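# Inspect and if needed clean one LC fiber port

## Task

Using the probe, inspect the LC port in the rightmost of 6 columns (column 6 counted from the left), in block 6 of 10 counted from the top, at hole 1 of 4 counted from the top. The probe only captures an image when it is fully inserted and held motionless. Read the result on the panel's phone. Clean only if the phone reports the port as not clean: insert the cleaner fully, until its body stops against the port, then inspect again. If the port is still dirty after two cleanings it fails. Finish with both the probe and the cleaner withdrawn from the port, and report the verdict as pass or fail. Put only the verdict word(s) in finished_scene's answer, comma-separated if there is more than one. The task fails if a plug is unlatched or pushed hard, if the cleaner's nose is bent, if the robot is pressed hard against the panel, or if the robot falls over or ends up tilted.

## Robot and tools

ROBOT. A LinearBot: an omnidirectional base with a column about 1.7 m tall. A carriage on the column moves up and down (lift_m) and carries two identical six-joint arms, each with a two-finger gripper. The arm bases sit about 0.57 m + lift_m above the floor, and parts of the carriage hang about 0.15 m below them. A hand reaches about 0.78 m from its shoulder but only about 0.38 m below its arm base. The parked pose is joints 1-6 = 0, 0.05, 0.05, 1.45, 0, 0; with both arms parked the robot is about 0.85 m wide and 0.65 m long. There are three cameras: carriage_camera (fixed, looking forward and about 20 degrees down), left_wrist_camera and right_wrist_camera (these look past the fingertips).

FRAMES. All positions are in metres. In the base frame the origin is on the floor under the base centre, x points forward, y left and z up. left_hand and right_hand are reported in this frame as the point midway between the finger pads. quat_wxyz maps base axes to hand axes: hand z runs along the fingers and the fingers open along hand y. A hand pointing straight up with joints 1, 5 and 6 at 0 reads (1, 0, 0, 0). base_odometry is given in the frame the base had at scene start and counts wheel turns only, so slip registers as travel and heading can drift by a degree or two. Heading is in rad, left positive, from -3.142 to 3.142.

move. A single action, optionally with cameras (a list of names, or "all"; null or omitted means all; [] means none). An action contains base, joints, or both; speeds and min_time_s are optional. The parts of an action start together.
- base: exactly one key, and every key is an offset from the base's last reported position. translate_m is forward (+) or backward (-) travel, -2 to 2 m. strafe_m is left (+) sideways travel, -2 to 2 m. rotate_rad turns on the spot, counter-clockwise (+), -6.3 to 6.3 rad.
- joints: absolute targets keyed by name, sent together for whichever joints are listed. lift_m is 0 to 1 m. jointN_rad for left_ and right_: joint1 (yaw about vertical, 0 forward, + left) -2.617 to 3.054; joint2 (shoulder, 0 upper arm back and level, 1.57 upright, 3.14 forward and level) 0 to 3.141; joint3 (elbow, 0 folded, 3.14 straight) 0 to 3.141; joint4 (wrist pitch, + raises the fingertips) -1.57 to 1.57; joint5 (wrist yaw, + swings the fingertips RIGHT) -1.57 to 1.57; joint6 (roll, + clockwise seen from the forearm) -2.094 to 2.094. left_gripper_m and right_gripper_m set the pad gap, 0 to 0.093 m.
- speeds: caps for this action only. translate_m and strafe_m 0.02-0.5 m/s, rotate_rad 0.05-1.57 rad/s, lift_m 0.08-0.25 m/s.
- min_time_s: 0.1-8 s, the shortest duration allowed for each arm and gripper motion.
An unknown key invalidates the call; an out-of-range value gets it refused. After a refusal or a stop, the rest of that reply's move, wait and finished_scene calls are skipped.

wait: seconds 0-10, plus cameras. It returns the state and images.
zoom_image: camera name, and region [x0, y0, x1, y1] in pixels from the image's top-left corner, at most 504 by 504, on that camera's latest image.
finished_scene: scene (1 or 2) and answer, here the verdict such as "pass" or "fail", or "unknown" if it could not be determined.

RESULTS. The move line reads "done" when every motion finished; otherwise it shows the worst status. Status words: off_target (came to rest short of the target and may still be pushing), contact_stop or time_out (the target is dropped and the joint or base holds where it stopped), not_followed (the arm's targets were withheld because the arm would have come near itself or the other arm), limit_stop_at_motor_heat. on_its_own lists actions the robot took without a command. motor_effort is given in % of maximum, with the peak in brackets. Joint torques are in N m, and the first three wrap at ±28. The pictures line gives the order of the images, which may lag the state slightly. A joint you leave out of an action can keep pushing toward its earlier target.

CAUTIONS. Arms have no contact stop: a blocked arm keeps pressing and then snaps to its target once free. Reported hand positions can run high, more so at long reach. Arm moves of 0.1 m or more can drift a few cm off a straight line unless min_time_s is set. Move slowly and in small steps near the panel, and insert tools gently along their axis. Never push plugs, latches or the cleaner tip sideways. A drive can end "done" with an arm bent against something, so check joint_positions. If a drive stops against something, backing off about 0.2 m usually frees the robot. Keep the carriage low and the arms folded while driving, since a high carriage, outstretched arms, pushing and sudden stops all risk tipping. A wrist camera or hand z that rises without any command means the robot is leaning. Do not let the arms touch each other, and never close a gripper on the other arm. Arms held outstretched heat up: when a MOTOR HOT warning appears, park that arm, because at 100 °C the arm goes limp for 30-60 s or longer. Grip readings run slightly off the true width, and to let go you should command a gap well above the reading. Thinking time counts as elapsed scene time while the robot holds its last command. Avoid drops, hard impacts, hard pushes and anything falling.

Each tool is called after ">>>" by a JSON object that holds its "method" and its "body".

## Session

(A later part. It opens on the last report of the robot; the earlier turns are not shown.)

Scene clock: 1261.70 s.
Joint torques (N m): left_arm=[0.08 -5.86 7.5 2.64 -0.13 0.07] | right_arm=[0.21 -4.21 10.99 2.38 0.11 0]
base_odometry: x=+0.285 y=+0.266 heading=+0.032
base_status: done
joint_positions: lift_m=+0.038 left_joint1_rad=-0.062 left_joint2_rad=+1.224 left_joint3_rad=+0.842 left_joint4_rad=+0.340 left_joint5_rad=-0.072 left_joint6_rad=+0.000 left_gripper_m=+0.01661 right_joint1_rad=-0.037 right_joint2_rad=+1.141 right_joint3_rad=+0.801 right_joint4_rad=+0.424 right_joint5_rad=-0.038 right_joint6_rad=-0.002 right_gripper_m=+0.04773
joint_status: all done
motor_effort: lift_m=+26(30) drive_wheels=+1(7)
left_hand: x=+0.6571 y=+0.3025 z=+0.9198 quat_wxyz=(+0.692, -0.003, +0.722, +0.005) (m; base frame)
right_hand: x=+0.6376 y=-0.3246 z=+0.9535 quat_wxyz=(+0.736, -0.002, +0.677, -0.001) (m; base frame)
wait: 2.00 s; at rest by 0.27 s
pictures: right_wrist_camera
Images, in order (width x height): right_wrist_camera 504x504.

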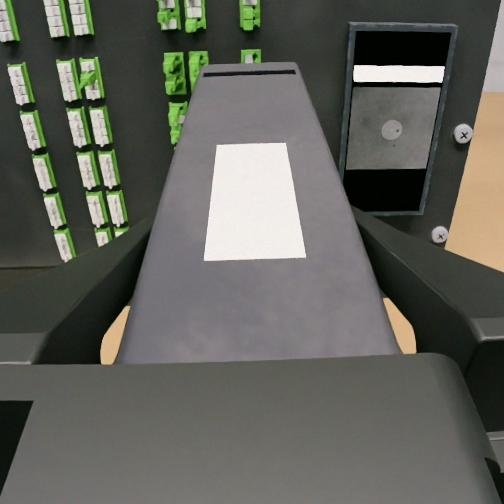

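>>> {"method": "zoom_image", "body": {"camera": "right_wrist_camera", "region": [345, 80, 445, 180]}}

>>> {"method": "move", "body": {"base": {"translate_m":-0.04}, "speeds": {"translate_m":0.03}, "cameras": []}}

>>> {"method": "move", "body": {"base": {"translate_m":-0.08}, "speeds": {"translate_m":0.1}, "cameras": []}}

>>> {"method": "move", "body": {"joints": {"right_joint2_rad":0.6,"right_joint3_rad":0.45,"right_joint4_rad":1.45,"left_joint5_rad":-0.0705,"left_joint1_rad":-0.064,"left_joint4_rad":0.354,"lift_m":0.0725}, "min_time_s": 3, "cameras": []}}

>>> {"method": "move", "body": {"base": {"strafe_m":-0.638}, "speeds": {"strafe_m":0.15}, "cameras": ["left_wrist_camera"]}}

Scaled by 5.040 from the camera's 504x504 image, which has a finer 720x720 frame.

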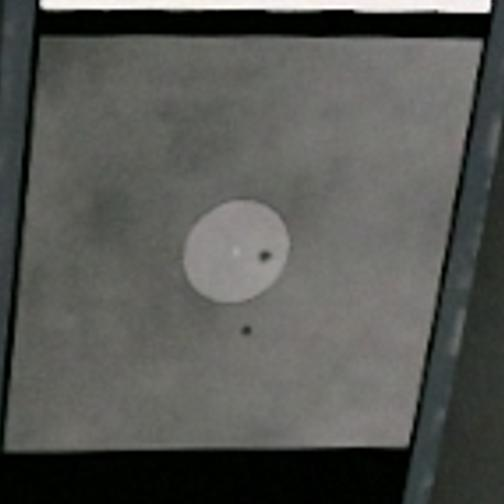

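Scene clock: 1286.13 s.
Joint torques (N m): left_arm=[0.05 -5.86 7.36 2.65 -0.13 0.07] | right_arm=[0.18 -5.56 10.39 2.36 0.1 0.01]
move: done
base_odometry: x=+0.245 y=+0.265 heading=+0.032
base_status: done
joint_positions: lift_m=+0.038 left_joint1_rad=-0.062 left_joint2_rad=+1.224 left_joint3_rad=+0.842 left_joint4_rad=+0.340 left_joint5_rad=-0.072 left_joint6_rad=+0.000 left_gripper_m=+0.01661 right_joint1_rad=-0.037 right_joint2_rad=+1.155 right_joint3_rad=+0.808 right_joint4_rad=+0.427 right_joint5_rad=-0.038 right_joint6_rad=-0.002 right_gripper_m=+0.04773
joint_status: not commanded
motor_effort: lift_m=+28(30) drive_wheels=-3(12)
left_hand: x=+0.6571 y=+0.3025 z=+0.9198 quat_wxyz=(+0.692, -0.003, +0.722, +0.005) (m; base frame)
right_hand: x=+0.6410 y=-0.3247 z=+0.9520 quat_wxyz=(+0.735, -0.002, +0.678, -0.001) (m; base frame)
pictures: none
No camera images: "cameras" was empty.

Scene clock: 1287.63 s.
Joint torques (N m): left_arm=[0.08 -5.86 7.49 2.63 -0.14 0.07] | right_arm=[0.21 -5.59 10.35 2.37 0.11 0.01]
move: done
base_odometry: x=+0.165 y=+0.262 heading=+0.032
base_status: done
joint_positions: lift_m=+0.038 left_joint1_rad=-0.062 left_joint2_rad=+1.224 left_joint3_rad=+0.842 left_joint4_rad=+0.340 left_joint5_rad=-0.072 left_joint6_rad=+0.000 left_gripper_m=+0.01661 right_joint1_rad=-0.037 right_joint2_rad=+1.155 right_joint3_rad=+0.808 right_joint4_rad=+0.425 right_joint5_rad=-0.038 right_joint6_rad=-0.002 right_gripper_m=+0.04773
joint_status: not commanded
motor_effort: lift_m=+28(32) drive_wheels=+1(14)
left_hand: x=+0.6571 y=+0.3025 z=+0.9198 quat_wxyz=(+0.692, -0.003, +0.722, +0.005) (m; base frame)
right_hand: x=+0.6410 y=-0.3247 z=+0.9516 quat_wxyz=(+0.734, -0.002, +0.679, -0.001) (m; base frame)
pictures: none
No camera images: "cameras" was empty.

Scene clock: 1290.93 s.
Joint torques (N m): left_arm=[0.06 -5.87 7.46 2.63 -0.13 0.07] | right_arm=[0.21 0.64 5.85 0.65 0.12 0.01]
move: done
base_odometry: x=+0.165 y=+0.262 heading=+0.032
base_status: not commanded
joint_positions: lift_m=+0.072 left_joint1_rad=-0.062 left_joint2_rad=+1.224 left_joint3_rad=+0.842 left_joint4_rad=+0.343 left_joint5_rad=-0.072 left_joint6_rad=+0.000 left_gripper_m=+0.01661 right_joint1_rad=-0.037 right_joint2_rad=+0.610 right_joint3_rad=+0.450 right_joint4_rad=+1.416 right_joint5_rad=-0.038 right_joint6_rad=-0.002 right_gripper_m=+0.04773
joint_status: all done
motor_effort: lift_m=+28(37) drive_wheels=+1(1)
left_hand: x=+0.6571 y=+0.3025 z=+0.9554 quat_wxyz=(+0.693, -0.003, +0.721, +0.005) (m; base frame)
right_hand: x=+0.3617 y=-0.3145 z=+1.1594 quat_wxyz=(+0.987, -0.016, +0.157, -0.016) (m; base frame)
pictures: none
No camera images: "cameras" was empty.

Scene clock: 1296.07 s.
Joint torques (N m): left_arm=[0.08 -5.86 7.47 2.62 -0.13 0.07] | right_arm=[0.23 0.61 5.81 0.61 0.11 0.01]
move: done
base_odometry: x=+0.185 y=-0.375 heading=+0.032
base_status: done
joint_positions: lift_m=+0.072 left_joint1_rad=-0.062 left_joint2_rad=+1.224 left_joint3_rad=+0.842 left_joint4_rad=+0.343 left_joint5_rad=-0.072 left_joint6_rad=+0.000 left_gripper_m=+0.01661 right_joint1_rad=-0.037 right_joint2_rad=+0.610 right_joint3_rad=+0.450 right_joint4_rad=+1.420 right_joint5_rad=-0.037 right_joint6_rad=-0.002 right_gripper_m=+0.04773
joint_status: not commanded
motor_effort: lift_m=+28(33) drive_wheels=-3(9)
left_hand: x=+0.6571 y=+0.3023 z=+0.9554 quat_wxyz=(+0.693, -0.003, +0.721, +0.004) (m; base frame)
right_hand: x=+0.3609 y=-0.3147 z=+1.1595 quat_wxyz=(+0.988, -0.016, +0.155, -0.016) (m; base frame)
pictures: left_wrist_camera
Images, in order (width x height): left_wrist_camera 504x504.

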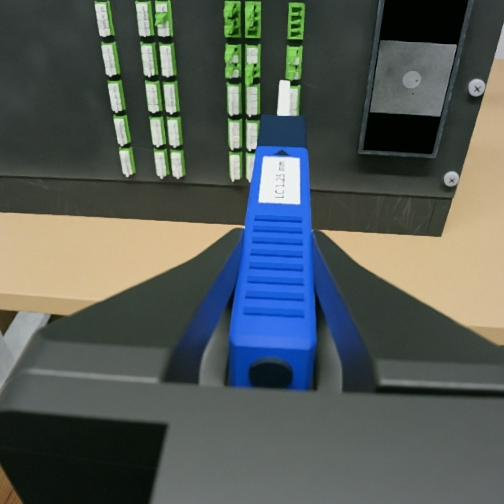

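>>> {"method": "move", "body": {"base": {"translate_m":0.135}, "speeds": {"translate_m":0.1}, "cameras": []}}

>>> {"method": "wait", "body": {"seconds": 0.5, "cameras": ["left_wrist_camera"]}}

>>> {"method": "zoom_image", "body": {"camera": "left_wrist_camera", "region": [240, 20, 340, 120]}}

Scene clock: 1307.60 s.
Joint torques (N m): left_arm=[0.09 -5.85 7.49 2.62 -0.14 0.07] | right_arm=[0.2 0.79 5.83 0.53 0.11 0.01]
move: done
base_odometry: x=+0.320 y=-0.371 heading=+0.031
base_status: done
joint_positions: lift_m=+0.072 left_joint1_rad=-0.062 left_joint2_rad=+1.224 left_joint3_rad=+0.842 left_joint4_rad=+0.343 left_joint5_rad=-0.072 left_joint6_rad=+0.000 left_gripper_m=+0.01661 right_joint1_rad=-0.037 right_joint2_rad=+0.608 right_joint3_rad=+0.450 right_joint4_rad=+1.425 right_joint5_rad=-0.037 right_joint6_rad=-0.002 right_gripper_m=+0.04773
joint_status: not commanded
motor_effort: lift_m=+29(32) drive_wheels=-6(9)
left_hand: x=+0.6571 y=+0.3023 z=+0.9554 quat_wxyz=(+0.693, -0.003, +0.721, +0.004) (m; base frame)
right_hand: x=+0.3589 y=-0.3146 z=+1.1601 quat_wxyz=(+0.988, -0.016, +0.152, -0.016) (m; base frame)
pictures: none
No camera images: "cameras" was empty.

Scene clock: 1308.10 s.
Joint torques (N m): left_arm=[0.06 -5.85 7.46 2.62 -0.14 0.07] | right_arm=[0.21 0.73 5.83 0.54 0.11 0.01]
base_odometry: x=+0.320 y=-0.371 heading=+0.031
base_status: done
joint_positions: lift_m=+0.072 left_joint1_rad=-0.062 left_joint2_rad=+1.224 left_joint3_rad=+0.842 left_joint4_rad=+0.343 left_joint5_rad=-0.072 left_joint6_rad=+0.000 left_gripper_m=+0.01661 right_joint1_rad=-0.037 right_joint2_rad=+0.608 right_joint3_rad=+0.450 right_joint4_rad=+1.425 right_joint5_rad=-0.037 right_joint6_rad=-0.002 right_gripper_m=+0.04773
joint_status: not commanded
motor_effort: lift_m=+29(32) drive_wheels=-5(9)
left_hand: x=+0.6571 y=+0.3023 z=+0.9554 quat_wxyz=(+0.693, -0.003, +0.721, +0.004) (m; base frame)
right_hand: x=+0.3589 y=-0.3146 z=+1.1601 quat_wxyz=(+0.988, -0.016, +0.152, -0.016) (m; base frame)
wait: 0.50 s; at rest by 0.27 s
pictures: left_wrist_camera
Images, in order (width x height): left_wrist_camera 504x504.

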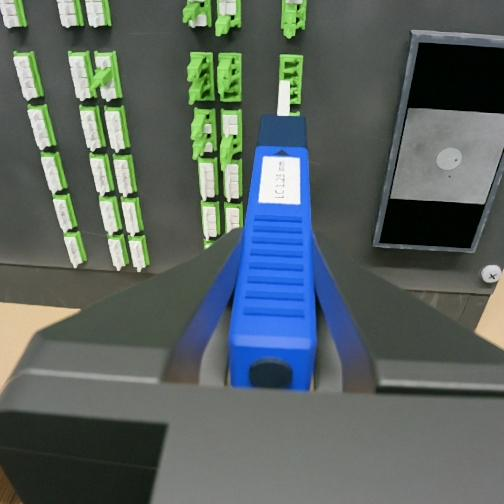

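Scaled by 5.040 from the camera's 504x504 image, which has a finer 720x720 frame.

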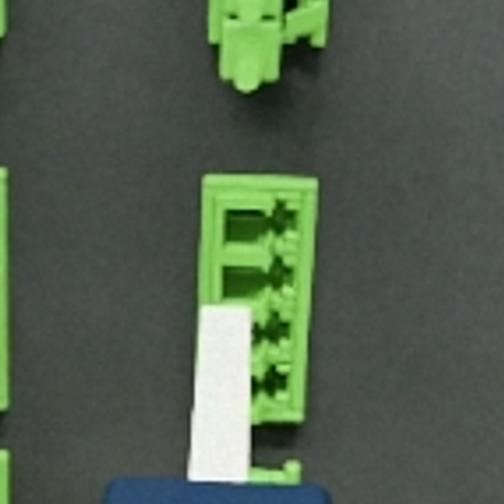

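>>> {"method": "move", "body": {"base": {"translate_m":0.02}, "speeds": {"translate_m":0.05}, "cameras": []}}

>>> {"method": "wait", "body": {"seconds": 0.5, "cameras": ["left_wrist_camera"]}}

>>> {"method": "zoom_image", "body": {"camera": "left_wrist_camera", "region": [260, 60, 310, 110]}}

Scene clock: 1321.20 s.
Joint torques (N m): left_arm=[0.09 -5.86 7.47 2.63 -0.14 0.07] | right_arm=[0.2 0.75 5.79 0.52 0.11 0]
move: done
base_odometry: x=+0.340 y=-0.371 heading=+0.031
base_status: done
joint_positions: lift_m=+0.072 left_joint1_rad=-0.062 left_joint2_rad=+1.224 left_joint3_rad=+0.842 left_joint4_rad=+0.343 left_joint5_rad=-0.072 left_joint6_rad=+0.000 left_gripper_m=+0.01661 right_joint1_rad=-0.037 right_joint2_rad=+0.608 right_joint3_rad=+0.450 right_joint4_rad=+1.427 right_joint5_rad=-0.037 right_joint6_rad=-0.002 right_gripper_m=+0.04773
joint_status: not commanded
motor_effort: lift_m=+30(32) drive_wheels=-5(12)
left_hand: x=+0.6571 y=+0.3023 z=+0.9554 quat_wxyz=(+0.693, -0.003, +0.721, +0.004) (m; base frame)
right_hand: x=+0.3586 y=-0.3146 z=+1.1603 quat_wxyz=(+0.988, -0.016, +0.151, -0.016) (m; base frame)
pictures: none
No camera images: "cameras" was empty.

Scene clock: 1321.70 s.
Joint torques (N m): left_arm=[0.1 -5.85 7.46 2.63 -0.14 0.07] | right_arm=[0.2 0.77 5.85 0.52 0.1 0.01]
base_odometry: x=+0.340 y=-0.371 heading=+0.031
base_status: done
joint_positions: lift_m=+0.072 left_joint1_rad=-0.062 left_joint2_rad=+1.224 left_joint3_rad=+0.842 left_joint4_rad=+0.343 left_joint5_rad=-0.072 left_joint6_rad=+0.000 left_gripper_m=+0.01661 right_joint1_rad=-0.037 right_joint2_rad=+0.608 right_joint3_rad=+0.450 right_joint4_rad=+1.427 right_joint5_rad=-0.037 right_joint6_rad=-0.002 right_gripper_m=+0.04773
joint_status: not commanded
motor_effort: lift_m=+29(32) drive_wheels=-6(12)
left_hand: x=+0.6571 y=+0.3023 z=+0.9554 quat_wxyz=(+0.693, -0.003, +0.721, +0.004) (m; base frame)
right_hand: x=+0.3586 y=-0.3146 z=+1.1603 quat_wxyz=(+0.988, -0.016, +0.151, -0.016) (m; base frame)
wait: 0.50 s; at rest by 0.27 s
pictures: left_wrist_camera
Images, in order (width x height): left_wrist_camera 504x504.

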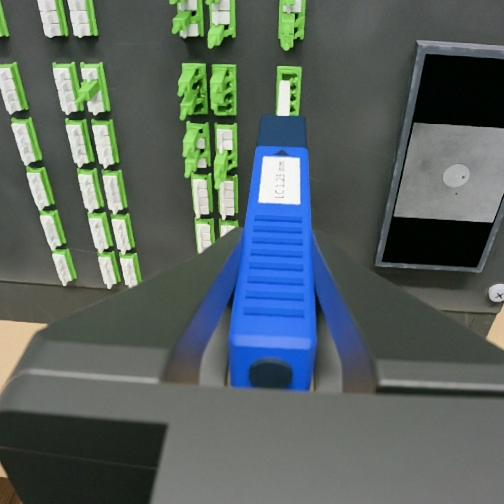

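Scaled by 10.080 from the camera's 504x504 image, which has a finer 720x720 frame.

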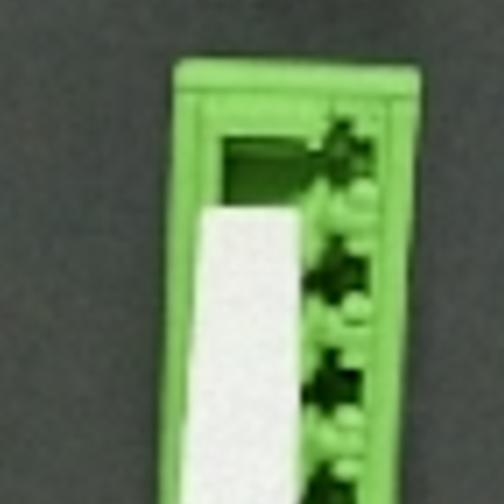

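>>> {"method": "move", "body": {"base": {"translate_m":0.004}, "joints": {"left_joint5_rad":-0.0605}, "speeds": {"translate_m":0.02}, "cameras": []}}

>>> {"method": "wait", "body": {"seconds": 0.5, "cameras": ["left_wrist_camera"]}}

>>> {"method": "zoom_image", "body": {"camera": "left_wrist_camera", "region": [260, 60, 310, 110]}}

Scene clock: 1333.70 s.
Joint torques (N m): left_arm=[0.05 -5.86 7.46 2.62 -0.07 0.06] | right_arm=[0.21 0.75 5.78 0.5 0.11 0.01]
move: done
base_odometry: x=+0.344 y=-0.371 heading=+0.031
base_status: done
joint_positions: lift_m=+0.072 left_joint1_rad=-0.062 left_joint2_rad=+1.224 left_joint3_rad=+0.842 left_joint4_rad=+0.343 left_joint5_rad=-0.070 left_joint6_rad=+0.000 left_gripper_m=+0.01661 right_joint1_rad=-0.037 right_joint2_rad=+0.608 right_joint3_rad=+0.450 right_joint4_rad=+1.429 right_joint5_rad=-0.037 right_joint6_rad=-0.002 right_gripper_m=+0.04773
joint_status: all done
motor_effort: lift_m=+30(32) drive_wheels=-5(9)
left_hand: x=+0.6571 y=+0.3020 z=+0.9554 quat_wxyz=(+0.693, -0.002, +0.721, +0.004) (m; base frame)
right_hand: x=+0.3580 y=-0.3146 z=+1.1604 quat_wxyz=(+0.988, -0.016, +0.150, -0.016) (m; base frame)
pictures: none
No camera images: "cameras" was empty.

Scene clock: 1334.20 s.
Joint torques (N m): left_arm=[0.05 -5.85 7.47 2.63 -0.07 0.07] | right_arm=[0.21 0.81 5.83 0.5 0.11 0.01]
base_odometry: x=+0.344 y=-0.371 heading=+0.031
base_status: done
joint_positions: lift_m=+0.072 left_joint1_rad=-0.062 left_joint2_rad=+1.224 left_joint3_rad=+0.842 left_joint4_rad=+0.343 left_joint5_rad=-0.070 left_joint6_rad=+0.000 left_gripper_m=+0.01661 right_joint1_rad=-0.037 right_joint2_rad=+0.608 right_joint3_rad=+0.450 right_joint4_rad=+1.429 right_joint5_rad=-0.037 right_joint6_rad=-0.002 right_gripper_m=+0.04773
joint_status: all done
motor_effort: lift_m=+30(32) drive_wheels=-5(9)
left_hand: x=+0.6571 y=+0.3020 z=+0.9554 quat_wxyz=(+0.693, -0.002, +0.721, +0.004) (m; base frame)
right_hand: x=+0.3580 y=-0.3146 z=+1.1604 quat_wxyz=(+0.988, -0.016, +0.150, -0.016) (m; base frame)
wait: 0.50 s; at rest by 0.27 s
pictures: left_wrist_camera
Images, in order (width x height): left_wrist_camera 504x504.

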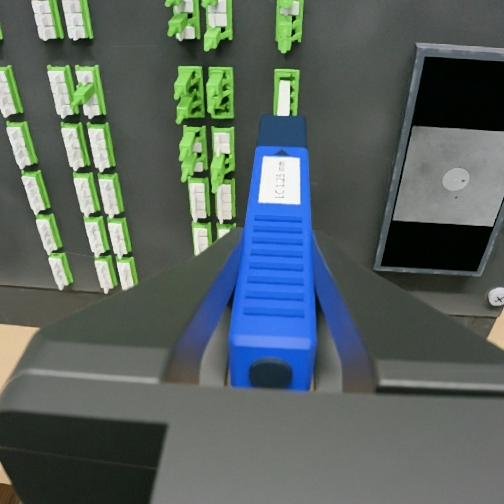

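Scaled by 10.080 from the camera's 504x504 image, which has a finer 720x720 frame.

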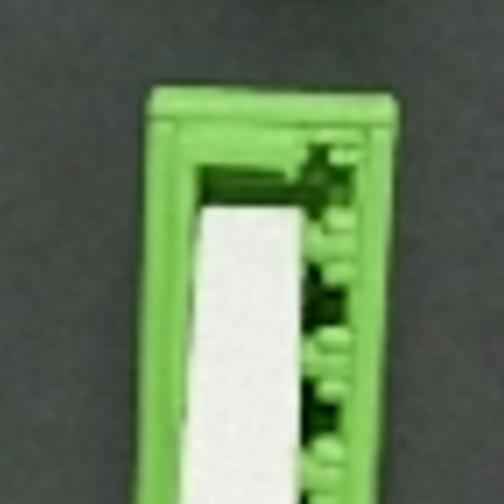

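>>> {"method": "move", "body": {"joints": {"left_joint5_rad":-0.081}, "cameras": []}}

>>> {"method": "wait", "body": {"seconds": 0.5, "cameras": ["left_wrist_camera"]}}

>>> {"method": "zoom_image", "body": {"camera": "left_wrist_camera", "region": [260, 60, 310, 110]}}

Scene clock: 1344.50 s.
Joint torques (N m): left_arm=[0.08 -5.85 7.46 2.62 -0.23 0.07] | right_arm=[0.18 0.77 5.82 0.49 0.1 0.01]
move: done
base_odometry: x=+0.344 y=-0.371 heading=+0.031
base_status: not commanded
joint_positions: lift_m=+0.072 left_joint1_rad=-0.062 left_joint2_rad=+1.224 left_joint3_rad=+0.842 left_joint4_rad=+0.343 left_joint5_rad=-0.071 left_joint6_rad=+0.000 left_gripper_m=+0.01661 right_joint1_rad=-0.037 right_joint2_rad=+0.608 right_joint3_rad=+0.450 right_joint4_rad=+1.429 right_joint5_rad=-0.037 right_joint6_rad=-0.002 right_gripper_m=+0.04773
joint_status: all done
motor_effort: lift_m=+28(30) drive_wheels=-5(5)
left_hand: x=+0.6571 y=+0.3022 z=+0.9554 quat_wxyz=(+0.693, -0.002, +0.721, +0.004) (m; base frame)
right_hand: x=+0.3580 y=-0.3146 z=+1.1604 quat_wxyz=(+0.988, -0.016, +0.150, -0.016) (m; base frame)
pictures: none
No camera images: "cameras" was empty.

Scene clock: 1345.00 s.
Joint torques (N m): left_arm=[0.06 -5.86 7.49 2.63 -0.25 0.07] | right_arm=[0.24 0.77 5.78 0.49 0.11 0.01]
base_odometry: x=+0.344 y=-0.371 heading=+0.031
base_status: not commanded
joint_positions: lift_m=+0.072 left_joint1_rad=-0.062 left_joint2_rad=+1.224 left_joint3_rad=+0.842 left_joint4_rad=+0.343 left_joint5_rad=-0.071 left_joint6_rad=+0.000 left_gripper_m=+0.01661 right_joint1_rad=-0.037 right_joint2_rad=+0.608 right_joint3_rad=+0.450 right_joint4_rad=+1.429 right_joint5_rad=-0.037 right_joint6_rad=-0.002 right_gripper_m=+0.04773
joint_status: all done
motor_effort: lift_m=+28(30) drive_wheels=-5(5)
left_hand: x=+0.6571 y=+0.3023 z=+0.9554 quat_wxyz=(+0.693, -0.002, +0.721, +0.004) (m; base frame)
right_hand: x=+0.3580 y=-0.3146 z=+1.1604 quat_wxyz=(+0.988, -0.016, +0.150, -0.016) (m; base frame)
wait: 0.50 s; at rest by 0.27 s
pictures: left_wrist_camera
Images, in order (width x height): left_wrist_camera 504x504.

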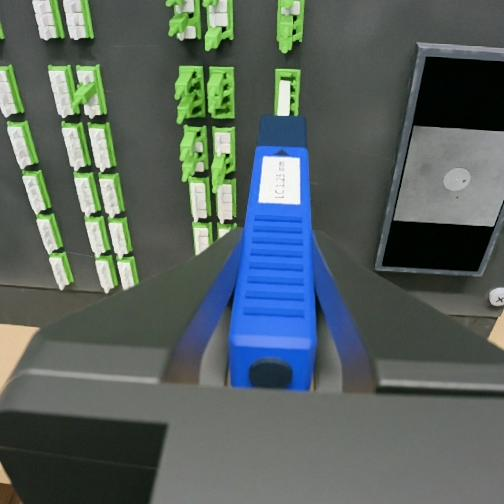

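Scaled by 10.080 from the camera's 504x504 image, which has a finer 720x720 frame.

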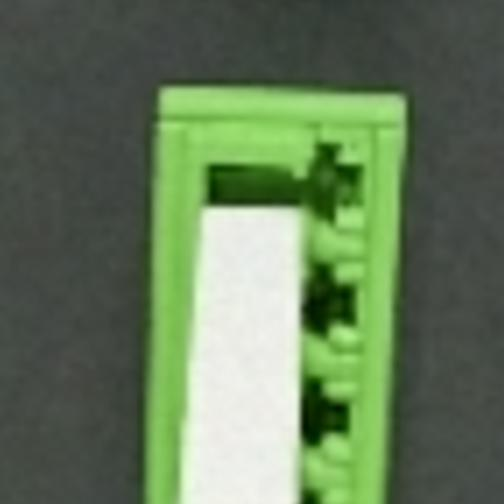

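>>> {"method": "move", "body": {"base": {"translate_m":0.006}, "speeds": {"translate_m":0.02}, "cameras": []}}

>>> {"method": "wait", "body": {"seconds": 0.5, "cameras": ["left_wrist_camera"]}}

>>> {"method": "zoom_image", "body": {"camera": "left_wrist_camera", "region": [260, 60, 310, 110]}}

Scene clock: 1369.30 s.
Joint torques (N m): left_arm=[0.08 -5.94 7.42 2.62 -0.23 0.07] | right_arm=[0.24 0.9 5.75 0.46 0.11 0.01]
move: done
base_odometry: x=+0.350 y=-0.371 heading=+0.030
base_status: done
joint_positions: lift_m=+0.072 left_joint1_rad=-0.062 left_joint2_rad=+1.224 left_joint3_rad=+0.842 left_joint4_rad=+0.343 left_joint5_rad=-0.072 left_joint6_rad=+0.000 left_gripper_m=+0.01661 right_joint1_rad=-0.037 right_joint2_rad=+0.607 right_joint3_rad=+0.450 right_joint4_rad=+1.429 right_joint5_rad=-0.037 right_joint6_rad=-0.002 right_gripper_m=+0.04773
joint_status: not commanded
motor_effort: lift_m=+31(31) drive_wheels=-4(10)
left_hand: x=+0.6571 y=+0.3025 z=+0.9554 quat_wxyz=(+0.693, -0.003, +0.721, +0.005) (m; base frame)
right_hand: x=+0.3575 y=-0.3146 z=+1.1606 quat_wxyz=(+0.989, -0.016, +0.149, -0.016) (m; base frame)
pictures: none
No camera images: "cameras" was empty.

Scene clock: 1369.80 s.
Joint torques (N m): left_arm=[0.09 -5.83 7.49 2.62 -0.23 0.07] | right_arm=[0.21 0.88 5.81 0.49 0.11 0]
base_odometry: x=+0.350 y=-0.371 heading=+0.030
base_status: done
joint_positions: lift_m=+0.072 left_joint1_rad=-0.062 left_joint2_rad=+1.224 left_joint3_rad=+0.842 left_joint4_rad=+0.343 left_joint5_rad=-0.072 left_joint6_rad=+0.000 left_gripper_m=+0.01661 right_joint1_rad=-0.037 right_joint2_rad=+0.607 right_joint3_rad=+0.450 right_joint4_rad=+1.429 right_joint5_rad=-0.037 right_joint6_rad=-0.002 right_gripper_m=+0.04773
joint_status: not commanded
motor_effort: lift_m=+31(31) drive_wheels=+1(10)
left_hand: x=+0.6571 y=+0.3025 z=+0.9554 quat_wxyz=(+0.693, -0.003, +0.721, +0.005) (m; base frame)
right_hand: x=+0.3573 y=-0.3146 z=+1.1606 quat_wxyz=(+0.989, -0.016, +0.149, -0.016) (m; base frame)
wait: 0.50 s; at rest by 0.27 s
pictures: left_wrist_camera
Images, in order (width x height): left_wrist_camera 504x504.

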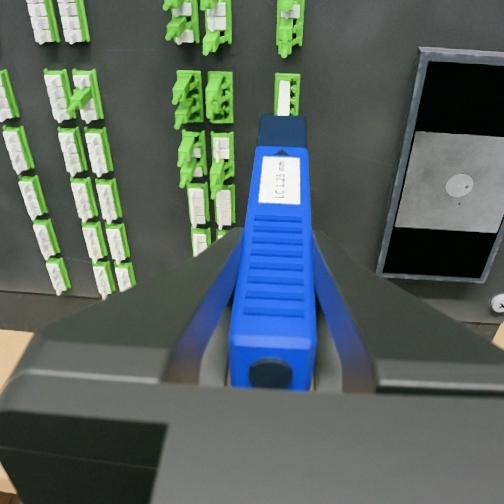

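Scaled by 10.080 from the camera's 504x504 image, which has a finer 720x720 frame.

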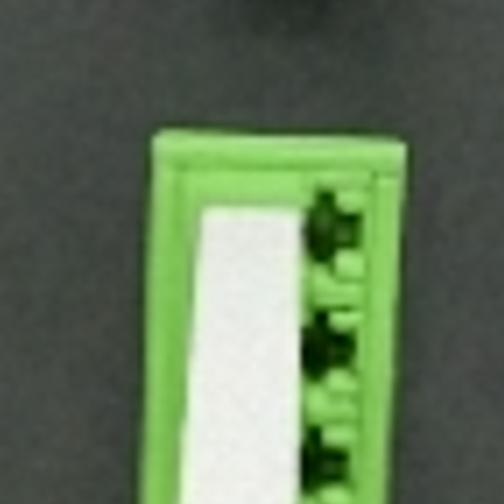

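>>> {"method": "move", "body": {"base": {"translate_m":0.003}, "joints": {"lift_m":0.0722}, "speeds": {"translate_m":0.02}, "cameras": []}}

>>> {"method": "move", "body": {"base": {"translate_m":0.004}, "joints": {"lift_m":0.0718}, "speeds": {"translate_m":0.02}, "cameras": []}}

>>> {"method": "wait", "body": {"seconds": 0.5, "cameras": ["left_wrist_camera"]}}

>>> {"method": "zoom_image", "body": {"camera": "left_wrist_camera", "region": [260, 70, 310, 120]}}

Scene clock: 1390.63 s.
Joint torques (N m): left_arm=[0.08 -5.85 7.47 2.62 -0.22 0.07] | right_arm=[0.16 1.06 5.81 0.49 0.1 0.01]
move: done
base_odometry: x=+0.353 y=-0.371 heading=+0.030
base_status: done
joint_positions: lift_m=+0.072 left_joint1_rad=-0.062 left_joint2_rad=+1.224 left_joint3_rad=+0.842 left_joint4_rad=+0.343 left_joint5_rad=-0.073 left_joint6_rad=+0.000 left_gripper_m=+0.01661 right_joint1_rad=-0.037 right_joint2_rad=+0.606 right_joint3_rad=+0.450 right_joint4_rad=+1.430 right_joint5_rad=-0.037 right_joint6_rad=-0.002 right_gripper_m=+0.04773
joint_status: all done
motor_effort: lift_m=+27(28) drive_wheels=+1(10)
left_hand: x=+0.6571 y=+0.3026 z=+0.9553 quat_wxyz=(+0.693, -0.003, +0.721, +0.005) (m; base frame)
right_hand: x=+0.3569 y=-0.3146 z=+1.1606 quat_wxyz=(+0.989, -0.016, +0.148, -0.016) (m; base frame)
pictures: none
No camera images: "cameras" was empty.

Scene clock: 1391.20 s.
Joint torques (N m): left_arm=[0.08 -5.85 7.47 2.63 -0.2 0.07] | right_arm=[0.17 0.98 5.81 0.49 0.1 0.01]
move: done
base_odometry: x=+0.357 y=-0.371 heading=+0.030
base_status: done
joint_positions: lift_m=+0.072 left_joint1_rad=-0.062 left_joint2_rad=+1.224 left_joint3_rad=+0.842 left_joint4_rad=+0.343 left_joint5_rad=-0.075 left_joint6_rad=+0.000 left_gripper_m=+0.01661 right_joint1_rad=-0.037 right_joint2_rad=+0.606 right_joint3_rad=+0.450 right_joint4_rad=+1.431 right_joint5_rad=-0.037 right_joint6_rad=-0.002 right_gripper_m=+0.04773
joint_status: all done
motor_effort: lift_m=+29(29) drive_wheels=-5(10)
left_hand: x=+0.6571 y=+0.3029 z=+0.9549 quat_wxyz=(+0.693, -0.004, +0.721, +0.005) (m; base frame)
right_hand: x=+0.3567 y=-0.3146 z=+1.1603 quat_wxyz=(+0.989, -0.016, +0.148, -0.016) (m; base frame)
pictures: none
No camera images: "cameras" was empty.

Scene clock: 1391.70 s.
Joint torques (N m): left_arm=[0.09 -5.75 7.47 2.62 -0.2 0.06] | right_arm=[0.18 0.96 5.79 0.48 0.11 0.01]
base_odometry: x=+0.357 y=-0.371 heading=+0.030
base_status: done
joint_positions: lift_m=+0.072 left_joint1_rad=-0.062 left_joint2_rad=+1.224 left_joint3_rad=+0.842 left_joint4_rad=+0.343 left_joint5_rad=-0.075 left_joint6_rad=+0.000 left_gripper_m=+0.01661 right_joint1_rad=-0.037 right_joint2_rad=+0.606 right_joint3_rad=+0.450 right_joint4_rad=+1.431 right_joint5_rad=-0.037 right_joint6_rad=-0.002 right_gripper_m=+0.04773
joint_status: all done
motor_effort: lift_m=+26(29) drive_wheels=-5(10)
left_hand: x=+0.6571 y=+0.3029 z=+0.9549 quat_wxyz=(+0.693, -0.004, +0.721, +0.005) (m; base frame)
right_hand: x=+0.3567 y=-0.3146 z=+1.1603 quat_wxyz=(+0.989, -0.016, +0.148, -0.016) (m; base frame)
wait: 0.50 s; at rest by 0.27 s
pictures: left_wrist_camera
Images, in order (width x height): left_wrist_camera 504x504.

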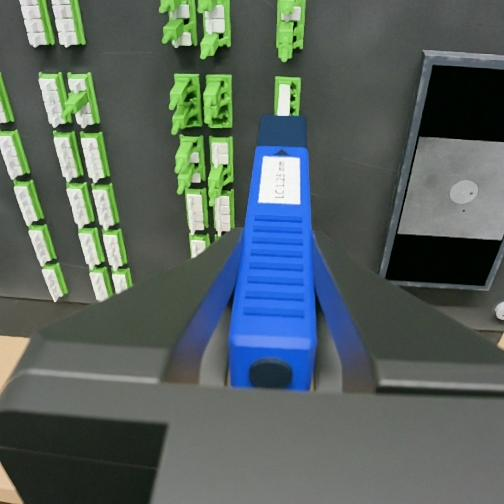

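Scaled by 10.080 from the camera's 504x504 image, which has a finer 720x720 frame.

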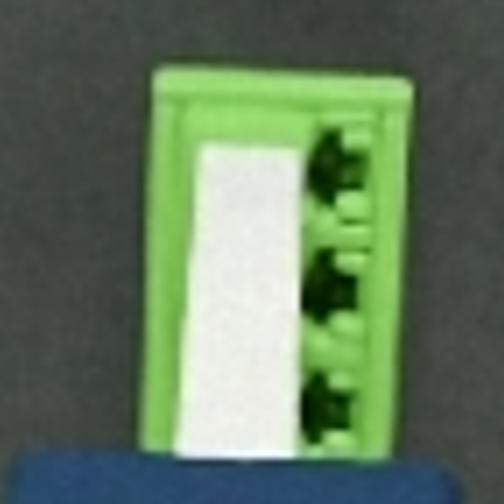

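Inside, same as before. Continue.

>>> {"method": "move", "body": {"base": {"translate_m":0.004}, "joints": {"lift_m":0.0714}, "speeds": {"translate_m":0.02}, "cameras": []}}

>>> {"method": "move", "body": {"base": {"translate_m":0.004}, "joints": {"lift_m":0.0710}, "speeds": {"translate_m":0.02}, "cameras": []}}

>>> {"method": "move", "body": {"base": {"translate_m":0.004}, "joints": {"lift_m":0.0706}, "speeds": {"translate_m":0.02}, "cameras": []}}

>>> {"method": "wait", "body": {"seconds": 0.5, "cameras": ["left_wrist_camera"]}}

>>> {"method": "zoom_image", "body": {"camera": "left_wrist_camera", "region": [260, 70, 310, 120]}}

Scene clock: 1405.23 s.
Joint torques (N m): left_arm=[0.09 -5.89 7.49 2.63 -0.24 0.07] | right_arm=[0.17 0.96 5.79 0.47 0.11 0.01]
move: done
base_odometry: x=+0.361 y=-0.371 heading=+0.029
base_status: done
joint_positions: lift_m=+0.072 left_joint1_rad=-0.062 left_joint2_rad=+1.224 left_joint3_rad=+0.842 left_joint4_rad=+0.343 left_joint5_rad=-0.076 left_joint6_rad=+0.000 left_gripper_m=+0.01661 right_joint1_rad=-0.037 right_joint2_rad=+0.606 right_joint3_rad=+0.450 right_joint4_rad=+1.431 right_joint5_rad=-0.037 right_joint6_rad=-0.002 right_gripper_m=+0.04773
joint_status: all done
motor_effort: lift_m=+28(29) drive_wheels=-5(8)
left_hand: x=+0.6570 y=+0.3031 z=+0.9547 quat_wxyz=(+0.694, -0.004, +0.720, +0.006) (m; base frame)
right_hand: x=+0.3567 y=-0.3146 z=+1.1599 quat_wxyz=(+0.989, -0.016, +0.148, -0.016) (m; base frame)
pictures: none
No camera images: "cameras" was empty.

Scene clock: 1405.80 s.
Joint torques (N m): left_arm=[0.08 -5.78 7.47 2.63 -0.21 0.07] | right_arm=[0.21 1.05 5.86 0.48 0.11 0.02]
move: done
base_odometry: x=+0.365 y=-0.371 heading=+0.029
base_status: done
joint_positions: lift_m=+0.071 left_joint1_rad=-0.062 left_joint2_rad=+1.223 left_joint3_rad=+0.842 left_joint4_rad=+0.343 left_joint5_rad=-0.077 left_joint6_rad=+0.000 left_gripper_m=+0.01661 right_joint1_rad=-0.037 right_joint2_rad=+0.606 right_joint3_rad=+0.449 right_joint4_rad=+1.431 right_joint5_rad=-0.037 right_joint6_rad=-0.002 right_gripper_m=+0.04773
joint_status: all done
motor_effort: lift_m=+29(31) drive_wheels=+0(7)
left_hand: x=+0.6570 y=+0.3033 z=+0.9543 quat_wxyz=(+0.694, -0.005, +0.720, +0.006) (m; base frame)
right_hand: x=+0.3569 y=-0.3146 z=+1.1592 quat_wxyz=(+0.989, -0.016, +0.148, -0.016) (m; base frame)
pictures: none
No camera images: "cameras" was empty.

Scene clock: 1406.37 s.
Joint torques (N m): left_arm=[0.08 -5.7 7.47 2.63 -0.19 0.07] | right_arm=[0.2 0.99 5.89 0.47 0.11 0.01]
move: done
base_odometry: x=+0.369 y=-0.371 heading=+0.029
base_status: done
joint_positions: lift_m=+0.071 left_joint1_rad=-0.062 left_joint2_rad=+1.223 left_joint3_rad=+0.842 left_joint4_rad=+0.343 left_joint5_rad=-0.078 left_joint6_rad=+0.000 left_gripper_m=+0.01661 right_joint1_rad=-0.037 right_joint2_rad=+0.606 right_joint3_rad=+0.449 right_joint4_rad=+1.431 right_joint5_rad=-0.037 right_joint6_rad=-0.002 right_gripper_m=+0.04773
joint_status: all done
motor_effort: lift_m=+27(29) drive_wheels=+1(9)
left_hand: x=+0.6568 y=+0.3035 z=+0.9541 quat_wxyz=(+0.694, -0.005, +0.720, +0.007) (m; base frame)
right_hand: x=+0.3569 y=-0.3146 z=+1.1588 quat_wxyz=(+0.989, -0.016, +0.148, -0.016) (m; base frame)
pictures: none
No camera images: "cameras" was empty.

Scene clock: 1406.87 s.
Joint torques (N m): left_arm=[0.1 -5.71 7.46 2.63 -0.18 0.06] | right_arm=[0.2 0.99 5.86 0.48 0.11 0]
base_odometry: x=+0.369 y=-0.371 heading=+0.029
base_status: done
joint_positions: lift_m=+0.071 left_joint1_rad=-0.062 left_joint2_rad=+1.223 left_joint3_rad=+0.842 left_joint4_rad=+0.343 left_joint5_rad=-0.078 left_joint6_rad=+0.000 left_gripper_m=+0.01661 right_joint1_rad=-0.037 right_joint2_rad=+0.606 right_joint3_rad=+0.449 right_joint4_rad=+1.431 right_joint5_rad=-0.037 right_joint6_rad=-0.002 right_gripper_m=+0.04773
joint_status: all done
motor_effort: lift_m=+25(29) drive_wheels=+1(9)
left_hand: x=+0.6568 y=+0.3035 z=+0.9541 quat_wxyz=(+0.694, -0.005, +0.720, +0.007) (m; base frame)
right_hand: x=+0.3569 y=-0.3146 z=+1.1588 quat_wxyz=(+0.989, -0.016, +0.148, -0.016) (m; base frame)
wait: 0.50 s; at rest by 0.27 s
pictures: left_wrist_camera
Images, in order (width x height): left_wrist_camera 504x504.

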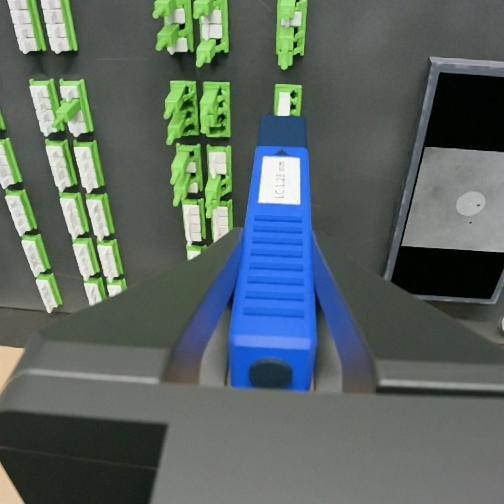

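Scaled by 10.080 from the camera's 504x504 image, which has a finer 720x720 frame.

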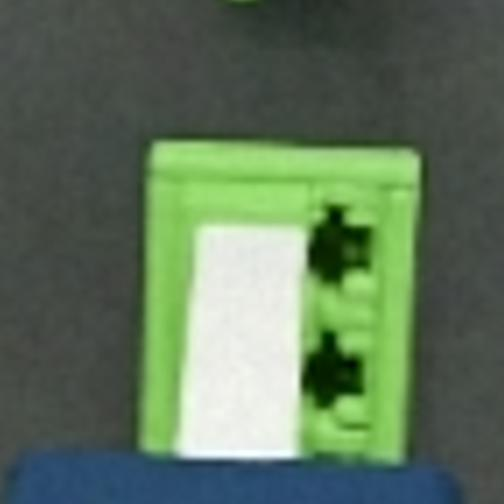

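>>> {"method": "move", "body": {"base": {"translate_m":0.004}, "joints": {"lift_m":0.0704}, "speeds": {"translate_m":0.02}, "cameras": []}}

>>> {"method": "move", "body": {"base": {"translate_m":0.005}, "speeds": {"translate_m":0.02}, "cameras": []}}

>>> {"method": "wait", "body": {"seconds": 0.7, "cameras": ["left_wrist_camera"]}}

>>> {"method": "zoom_image", "body": {"camera": "left_wrist_camera", "region": [260, 70, 310, 120]}}

Scene clock: 1415.33 s.
Joint torques (N m): left_arm=[0.08 -5.26 7.46 2.69 -0.16 0.07] | right_arm=[0.21 1.06 5.85 0.49 0.11 0.01]
move: done
base_odometry: x=+0.373 y=-0.371 heading=+0.029
base_status: done
joint_positions: lift_m=+0.071 left_joint1_rad=-0.062 left_joint2_rad=+1.218 left_joint3_rad=+0.842 left_joint4_rad=+0.337 left_joint5_rad=-0.080 left_joint6_rad=+0.000 left_gripper_m=+0.01661 right_joint1_rad=-0.037 right_joint2_rad=+0.606 right_joint3_rad=+0.449 right_joint4_rad=+1.430 right_joint5_rad=-0.037 right_joint6_rad=-0.002 right_gripper_m=+0.04773
joint_status: all done
motor_effort: lift_m=+28(28) drive_wheels=+1(9)
left_hand: x=+0.6559 y=+0.3038 z=+0.9543 quat_wxyz=(+0.693, -0.005, +0.721, +0.007) (m; base frame)
right_hand: x=+0.3570 y=-0.3146 z=+1.1586 quat_wxyz=(+0.989, -0.016, +0.149, -0.016) (m; base frame)
pictures: none
No camera images: "cameras" was empty.

Scene clock: 1415.97 s.
Joint torques (N m): left_arm=[0.08 -3.19 7.47 2.98 -0.15 0.08] | right_arm=[0.23 1.09 5.86 0.48 0.1 0.01]
move: done
base_odometry: x=+0.378 y=-0.371 heading=+0.029
base_status: done
joint_positions: lift_m=+0.071 left_joint1_rad=-0.062 left_joint2_rad=+1.199 left_joint3_rad=+0.842 left_joint4_rad=+0.311 left_joint5_rad=-0.081 left_joint6_rad=+0.000 left_gripper_m=+0.01661 right_joint1_rad=-0.037 right_joint2_rad=+0.606 right_joint3_rad=+0.449 right_joint4_rad=+1.430 right_joint5_rad=-0.037 right_joint6_rad=-0.002 right_gripper_m=+0.04773
joint_status: not commanded
motor_effort: lift_m=+26(30) drive_wheels=+2(9)
left_hand: x=+0.6517 y=+0.3043 z=+0.9555 quat_wxyz=(+0.691, -0.006, +0.723, +0.008) (m; base frame)
right_hand: x=+0.3570 y=-0.3146 z=+1.1586 quat_wxyz=(+0.989, -0.016, +0.149, -0.016) (m; base frame)
pictures: none
No camera images: "cameras" was empty.

Scene clock: 1416.67 s.
Joint torques (N m): left_arm=[0.06 -3.19 7.47 2.98 -0.15 0.07] | right_arm=[0.2 1.01 5.87 0.48 0.11 0.01]
base_odometry: x=+0.378 y=-0.371 heading=+0.029
base_status: done
joint_positions: lift_m=+0.071 left_joint1_rad=-0.062 left_joint2_rad=+1.199 left_joint3_rad=+0.842 left_joint4_rad=+0.311 left_joint5_rad=-0.081 left_joint6_rad=+0.000 left_gripper_m=+0.01661 right_joint1_rad=-0.037 right_joint2_rad=+0.606 right_joint3_rad=+0.449 right_joint4_rad=+1.430 right_joint5_rad=-0.037 right_joint6_rad=-0.002 right_gripper_m=+0.04773
joint_status: not commanded
motor_effort: lift_m=+24(30) drive_wheels=+2(9)
left_hand: x=+0.6517 y=+0.3043 z=+0.9555 quat_wxyz=(+0.691, -0.006, +0.723, +0.008) (m; base frame)
right_hand: x=+0.3570 y=-0.3146 z=+1.1586 quat_wxyz=(+0.989, -0.016, +0.149, -0.016) (m; base frame)
wait: 0.70 s; at rest by 0.27 s
pictures: left_wrist_camera
Images, in order (width x height): left_wrist_camera 504x504.

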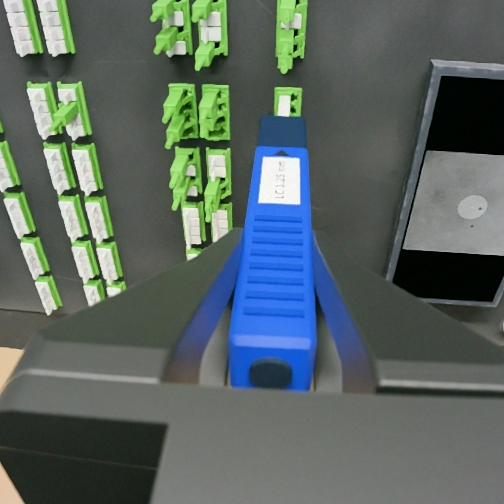

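Scaled by 10.080 from the camera's 504x504 image, which has a finer 720x720 frame.

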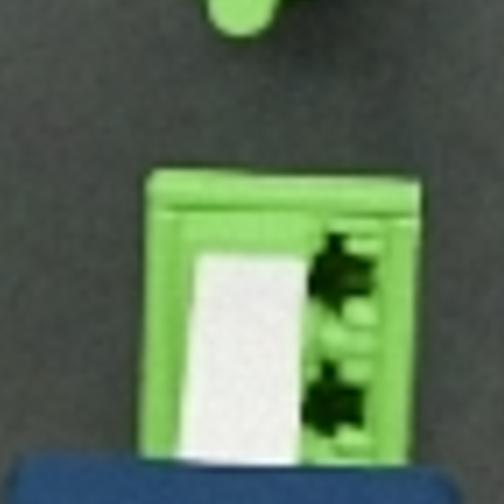

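>>> {"method": "move", "body": {"base": {"translate_m":-0.05}, "speeds": {"translate_m":0.03}, "cameras": []}}

>>> {"method": "move", "body": {"base": {"translate_m":-0.11}, "speeds": {"translate_m":0.1}, "cameras": []}}

>>> {"method": "move", "body": {"base": {"strafe_m":0.637}, "speeds": {"strafe_m":0.15}, "cameras": []}}

>>> {"method": "move", "body": {"joints": {"right_joint2_rad":1.138,"right_joint3_rad":0.845,"right_joint4_rad":0.482,"lift_m":0.0405}, "min_time_s": 3, "cameras": []}}

>>> {"method": "move", "body": {"base": {"translate_m":0.05}, "speeds": {"translate_m":0.08}, "cameras": []}}

>>> {"method": "wait", "body": {"seconds": 0.5, "cameras": ["right_wrist_camera"]}}

>>> {"method": "zoom_image", "body": {"camera": "right_wrist_camera", "region": [210, 0, 280, 70]}}

Scene clock: 1434.67 s.
Joint torques (N m): left_arm=[0.08 -5.53 7.43 2.66 -0.15 0.07] | right_arm=[0.14 1.02 5.86 0.47 0.11 0.01]
move: done
base_odometry: x=+0.328 y=-0.372 heading=+0.029
base_status: done
joint_positions: lift_m=+0.071 left_joint1_rad=-0.062 left_joint2_rad=+1.221 left_joint3_rad=+0.842 left_joint4_rad=+0.342 left_joint5_rad=-0.081 left_joint6_rad=+0.000 left_gripper_m=+0.01661 right_joint1_rad=-0.037 right_joint2_rad=+0.606 right_joint3_rad=+0.449 right_joint4_rad=+1.430 right_joint5_rad=-0.037 right_joint6_rad=-0.002 right_gripper_m=+0.04773
joint_status: not commanded
motor_effort: lift_m=+28(30) drive_wheels=+2(11)
left_hand: x=+0.6565 y=+0.3040 z=+0.9544 quat_wxyz=(+0.694, -0.006, +0.720, +0.008) (m; base frame)
right_hand: x=+0.3570 y=-0.3146 z=+1.1586 quat_wxyz=(+0.989, -0.016, +0.149, -0.016) (m; base frame)
pictures: none
No camera images: "cameras" was empty.

Scene clock: 1436.47 s.
Joint torques (N m): left_arm=[0.08 -5.57 7.46 2.64 -0.15 0.07] | right_arm=[0.21 0.99 5.9 0.5 0.11 0.01]
move: done
base_odometry: x=+0.218 y=-0.376 heading=+0.029
base_status: done
joint_positions: lift_m=+0.071 left_joint1_rad=-0.062 left_joint2_rad=+1.222 left_joint3_rad=+0.842 left_joint4_rad=+0.342 left_joint5_rad=-0.081 left_joint6_rad=+0.000 left_gripper_m=+0.01661 right_joint1_rad=-0.037 right_joint2_rad=+0.606 right_joint3_rad=+0.449 right_joint4_rad=+1.428 right_joint5_rad=-0.037 right_joint6_rad=-0.002 right_gripper_m=+0.04773
joint_status: not commanded
motor_effort: lift_m=+27(29) drive_wheels=-2(17)
left_hand: x=+0.6566 y=+0.3040 z=+0.9541 quat_wxyz=(+0.694, -0.006, +0.720, +0.008) (m; base frame)
right_hand: x=+0.3577 y=-0.3146 z=+1.1584 quat_wxyz=(+0.988, -0.016, +0.150, -0.016) (m; base frame)
pictures: none
No camera images: "cameras" was empty.

Scene clock: 1441.60 s.
Joint torques (N m): left_arm=[0.06 -5.6 7.49 2.64 -0.18 0.07] | right_arm=[0.2 1.01 5.91 0.51 0.06 0.01]
move: done
base_odometry: x=+0.200 y=+0.261 heading=+0.029
base_status: done
joint_positions: lift_m=+0.071 left_joint1_rad=-0.062 left_joint2_rad=+1.222 left_joint3_rad=+0.842 left_joint4_rad=+0.342 left_joint5_rad=-0.081 left_joint6_rad=+0.000 left_gripper_m=+0.01661 right_joint1_rad=-0.037 right_joint2_rad=+0.606 right_joint3_rad=+0.449 right_joint4_rad=+1.428 right_joint5_rad=-0.034 right_joint6_rad=-0.002 right_gripper_m=+0.04773
joint_status: not commanded
motor_effort: lift_m=+26(30) drive_wheels=-4(7)
left_hand: x=+0.6566 y=+0.3040 z=+0.9541 quat_wxyz=(+0.694, -0.006, +0.720, +0.008) (m; base frame)
right_hand: x=+0.3576 y=-0.3151 z=+1.1584 quat_wxyz=(+0.988, -0.014, +0.150, -0.016) (m; base frame)
pictures: none
No camera images: "cameras" was empty.

Scene clock: 1444.90 s.
Joint torques (N m): left_arm=[0.08 -5.74 7.47 2.69 -0.15 0.07] | right_arm=[0.18 -4.03 11.41 2.25 0.06 0]
move: off_target
base_odometry: x=+0.200 y=+0.261 heading=+0.029
base_status: not commanded
joint_positions: lift_m=+0.040 left_joint1_rad=-0.062 left_joint2_rad=+1.223 left_joint3_rad=+0.842 left_joint4_rad=+0.337 left_joint5_rad=-0.081 left_joint6_rad=+0.000 left_gripper_m=+0.01661 right_joint1_rad=-0.037 right_joint2_rad=+1.139 right_joint3_rad=+0.802 right_joint4_rad=+0.436 right_joint5_rad=-0.034 right_joint6_rad=-0.002 right_gripper_m=+0.04773
joint_status: right_joint4_rad off_target (ended at +0.436, target +0.482); the others done
motor_effort: lift_m=+27(32) drive_wheels=-4(4)
left_hand: x=+0.6568 y=+0.3040 z=+0.9223 quat_wxyz=(+0.691, -0.006, +0.722, +0.008) (m; base frame)
right_hand: x=+0.6370 y=-0.3253 z=+0.9599 quat_wxyz=(+0.741, -0.001, +0.671, -0.003) (m; base frame)
pictures: none
No camera images: "cameras" was empty.

Scene clock: 1446.13 s.
Joint torques (N m): left_arm=[0.08 -5.71 7.53 2.69 -0.15 0.06] | right_arm=[0.24 -4.19 11.33 2.32 0.06 0]
move: done
base_odometry: x=+0.250 y=+0.263 heading=+0.030
base_status: done
joint_positions: lift_m=+0.040 left_joint1_rad=-0.062 left_joint2_rad=+1.223 left_joint3_rad=+0.842 left_joint4_rad=+0.337 left_joint5_rad=-0.081 left_joint6_rad=+0.000 left_gripper_m=+0.01661 right_joint1_rad=-0.037 right_joint2_rad=+1.141 right_joint3_rad=+0.803 right_joint4_rad=+0.428 right_joint5_rad=-0.034 right_joint6_rad=-0.002 right_gripper_m=+0.04773
joint_status: not commanded
motor_effort: lift_m=+31(31) drive_wheels=-6(8)
left_hand: x=+0.6568 y=+0.3040 z=+0.9224 quat_wxyz=(+0.692, -0.006, +0.722, +0.008) (m; base frame)
right_hand: x=+0.6376 y=-0.3254 z=+0.9580 quat_wxyz=(+0.738, -0.001, +0.674, -0.003) (m; base frame)
pictures: none
No camera images: "cameras" was empty.

Scene clock: 1446.63 s.
Joint torques (N m): left_arm=[0.08 -5.72 7.46 2.68 -0.15 0.07] | right_arm=[0.24 -4.23 11.33 2.32 0.06 0.01]
base_odometry: x=+0.250 y=+0.263 heading=+0.030
base_status: done
joint_positions: lift_m=+0.040 left_joint1_rad=-0.062 left_joint2_rad=+1.223 left_joint3_rad=+0.842 left_joint4_rad=+0.337 left_joint5_rad=-0.081 left_joint6_rad=+0.000 left_gripper_m=+0.01661 right_joint1_rad=-0.037 right_joint2_rad=+1.141 right_joint3_rad=+0.803 right_joint4_rad=+0.428 right_joint5_rad=-0.034 right_joint6_rad=-0.002 right_gripper_m=+0.04773
joint_status: not commanded
motor_effort: lift_m=+30(31) drive_wheels=-6(8)
left_hand: x=+0.6568 y=+0.3040 z=+0.9224 quat_wxyz=(+0.692, -0.006, +0.722, +0.008) (m; base frame)
right_hand: x=+0.6376 y=-0.3254 z=+0.9580 quat_wxyz=(+0.738, -0.001, +0.674, -0.003) (m; base frame)
wait: 0.50 s; at rest by 0.27 s
pictures: right_wrist_camera
Images, in order (width x height): right_wrist_camera 504x504.

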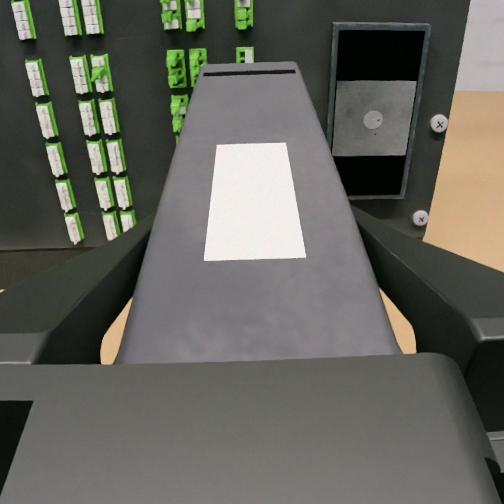

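Scaled by 7.200 from the camera's 504x504 image, which has a finer 720x720 frame.

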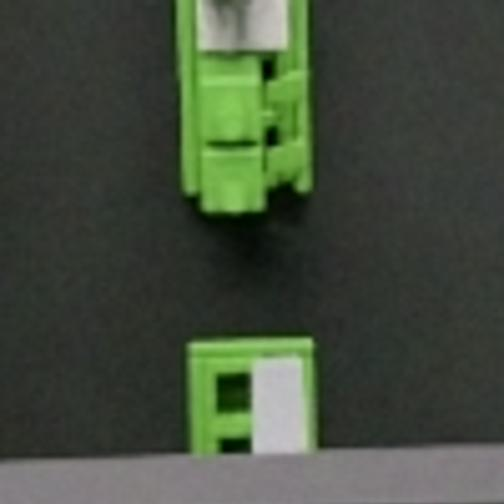

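>>> {"method": "move", "body": {"base": {"strafe_m":0.005}, "joints": {"right_joint4_rad":0.474}, "speeds": {"strafe_m":0.03}, "cameras": []}}

>>> {"method": "move", "body": {"base": {"translate_m":0.01}, "speeds": {"translate_m":0.03}, "cameras": []}}

>>> {"method": "wait", "body": {"seconds": 0.5, "cameras": ["right_wrist_camera"]}}

>>> {"method": "zoom_image", "body": {"camera": "right_wrist_camera", "region": [210, 0, 280, 70]}}

Scene clock: 1464.50 s.
Joint torques (N m): left_arm=[0.09 -5.68 7.47 2.69 -0.16 0.08] | right_arm=[0.21 -4.19 11.33 2.28 0.06 0.01]
move: off_target
base_odometry: x=+0.250 y=+0.267 heading=+0.029
base_status: done
joint_positions: lift_m=+0.040 left_joint1_rad=-0.062 left_joint2_rad=+1.223 left_joint3_rad=+0.842 left_joint4_rad=+0.337 left_joint5_rad=-0.081 left_joint6_rad=+0.000 left_gripper_m=+0.01661 right_joint1_rad=-0.037 right_joint2_rad=+1.141 right_joint3_rad=+0.803 right_joint4_rad=+0.425 right_joint5_rad=-0.033 right_joint6_rad=-0.002 right_gripper_m=+0.04773
joint_status: right_joint4_rad off_target (ended at +0.425, target +0.474)
motor_effort: lift_m=+28(32) drive_wheels=+3(4)
left_hand: x=+0.6568 y=+0.3040 z=+0.9224 quat_wxyz=(+0.692, -0.006, +0.722, +0.008) (m; base frame)
right_hand: x=+0.6377 y=-0.3254 z=+0.9570 quat_wxyz=(+0.737, -0.001, +0.676, -0.003) (m; base frame)
pictures: none
No camera images: "cameras" was empty.

Scene clock: 1465.37 s.
Joint torques (N m): left_arm=[0.09 -5.75 7.46 2.69 -0.15 0.07] | right_arm=[0.24 -4.44 11.21 2.38 0.05 0]
move: done
base_odometry: x=+0.259 y=+0.268 heading=+0.029
base_status: done
joint_positions: lift_m=+0.040 left_joint1_rad=-0.062 left_joint2_rad=+1.223 left_joint3_rad=+0.842 left_joint4_rad=+0.338 left_joint5_rad=-0.081 left_joint6_rad=+0.000 left_gripper_m=+0.01661 right_joint1_rad=-0.037 right_joint2_rad=+1.143 right_joint3_rad=+0.804 right_joint4_rad=+0.419 right_joint5_rad=-0.033 right_joint6_rad=-0.002 right_gripper_m=+0.04773
joint_status: not commanded
motor_effort: lift_m=+31(33) drive_wheels=+1(9)
left_hand: x=+0.6568 y=+0.3040 z=+0.9225 quat_wxyz=(+0.692, -0.006, +0.722, +0.008) (m; base frame)
right_hand: x=+0.6384 y=-0.3255 z=+0.9551 quat_wxyz=(+0.735, +0.000, +0.678, -0.003) (m; base frame)
pictures: none
No camera images: "cameras" was empty.

Scene clock: 1465.87 s.
Joint torques (N m): left_arm=[0.09 -5.74 7.46 2.69 -0.15 0.07] | right_arm=[0.2 -4.44 11.29 2.35 0.06 0.01]
base_odometry: x=+0.259 y=+0.268 heading=+0.029
base_status: done
joint_positions: lift_m=+0.040 left_joint1_rad=-0.062 left_joint2_rad=+1.223 left_joint3_rad=+0.842 left_joint4_rad=+0.338 left_joint5_rad=-0.081 left_joint6_rad=+0.000 left_gripper_m=+0.01661 right_joint1_rad=-0.037 right_joint2_rad=+1.143 right_joint3_rad=+0.804 right_joint4_rad=+0.419 right_joint5_rad=-0.033 right_joint6_rad=-0.002 right_gripper_m=+0.04773
joint_status: not commanded
motor_effort: lift_m=+29(33) drive_wheels=+1(9)
left_hand: x=+0.6568 y=+0.3040 z=+0.9225 quat_wxyz=(+0.692, -0.006, +0.722, +0.008) (m; base frame)
right_hand: x=+0.6384 y=-0.3255 z=+0.9552 quat_wxyz=(+0.735, +0.000, +0.678, -0.003) (m; base frame)
wait: 0.50 s; at rest by 0.27 s
pictures: right_wrist_camera
Images, in order (width x height): right_wrist_camera 504x504.

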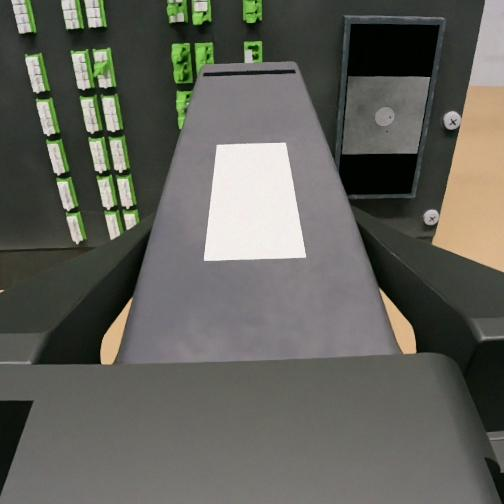

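Scaled by 7.200 from the camera's 504x504 image, which has a finer 720x720 frame.

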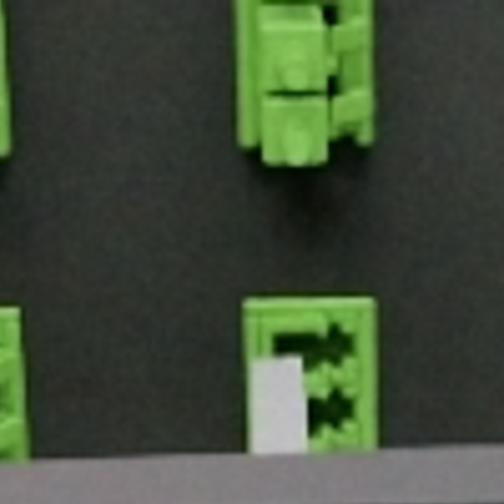

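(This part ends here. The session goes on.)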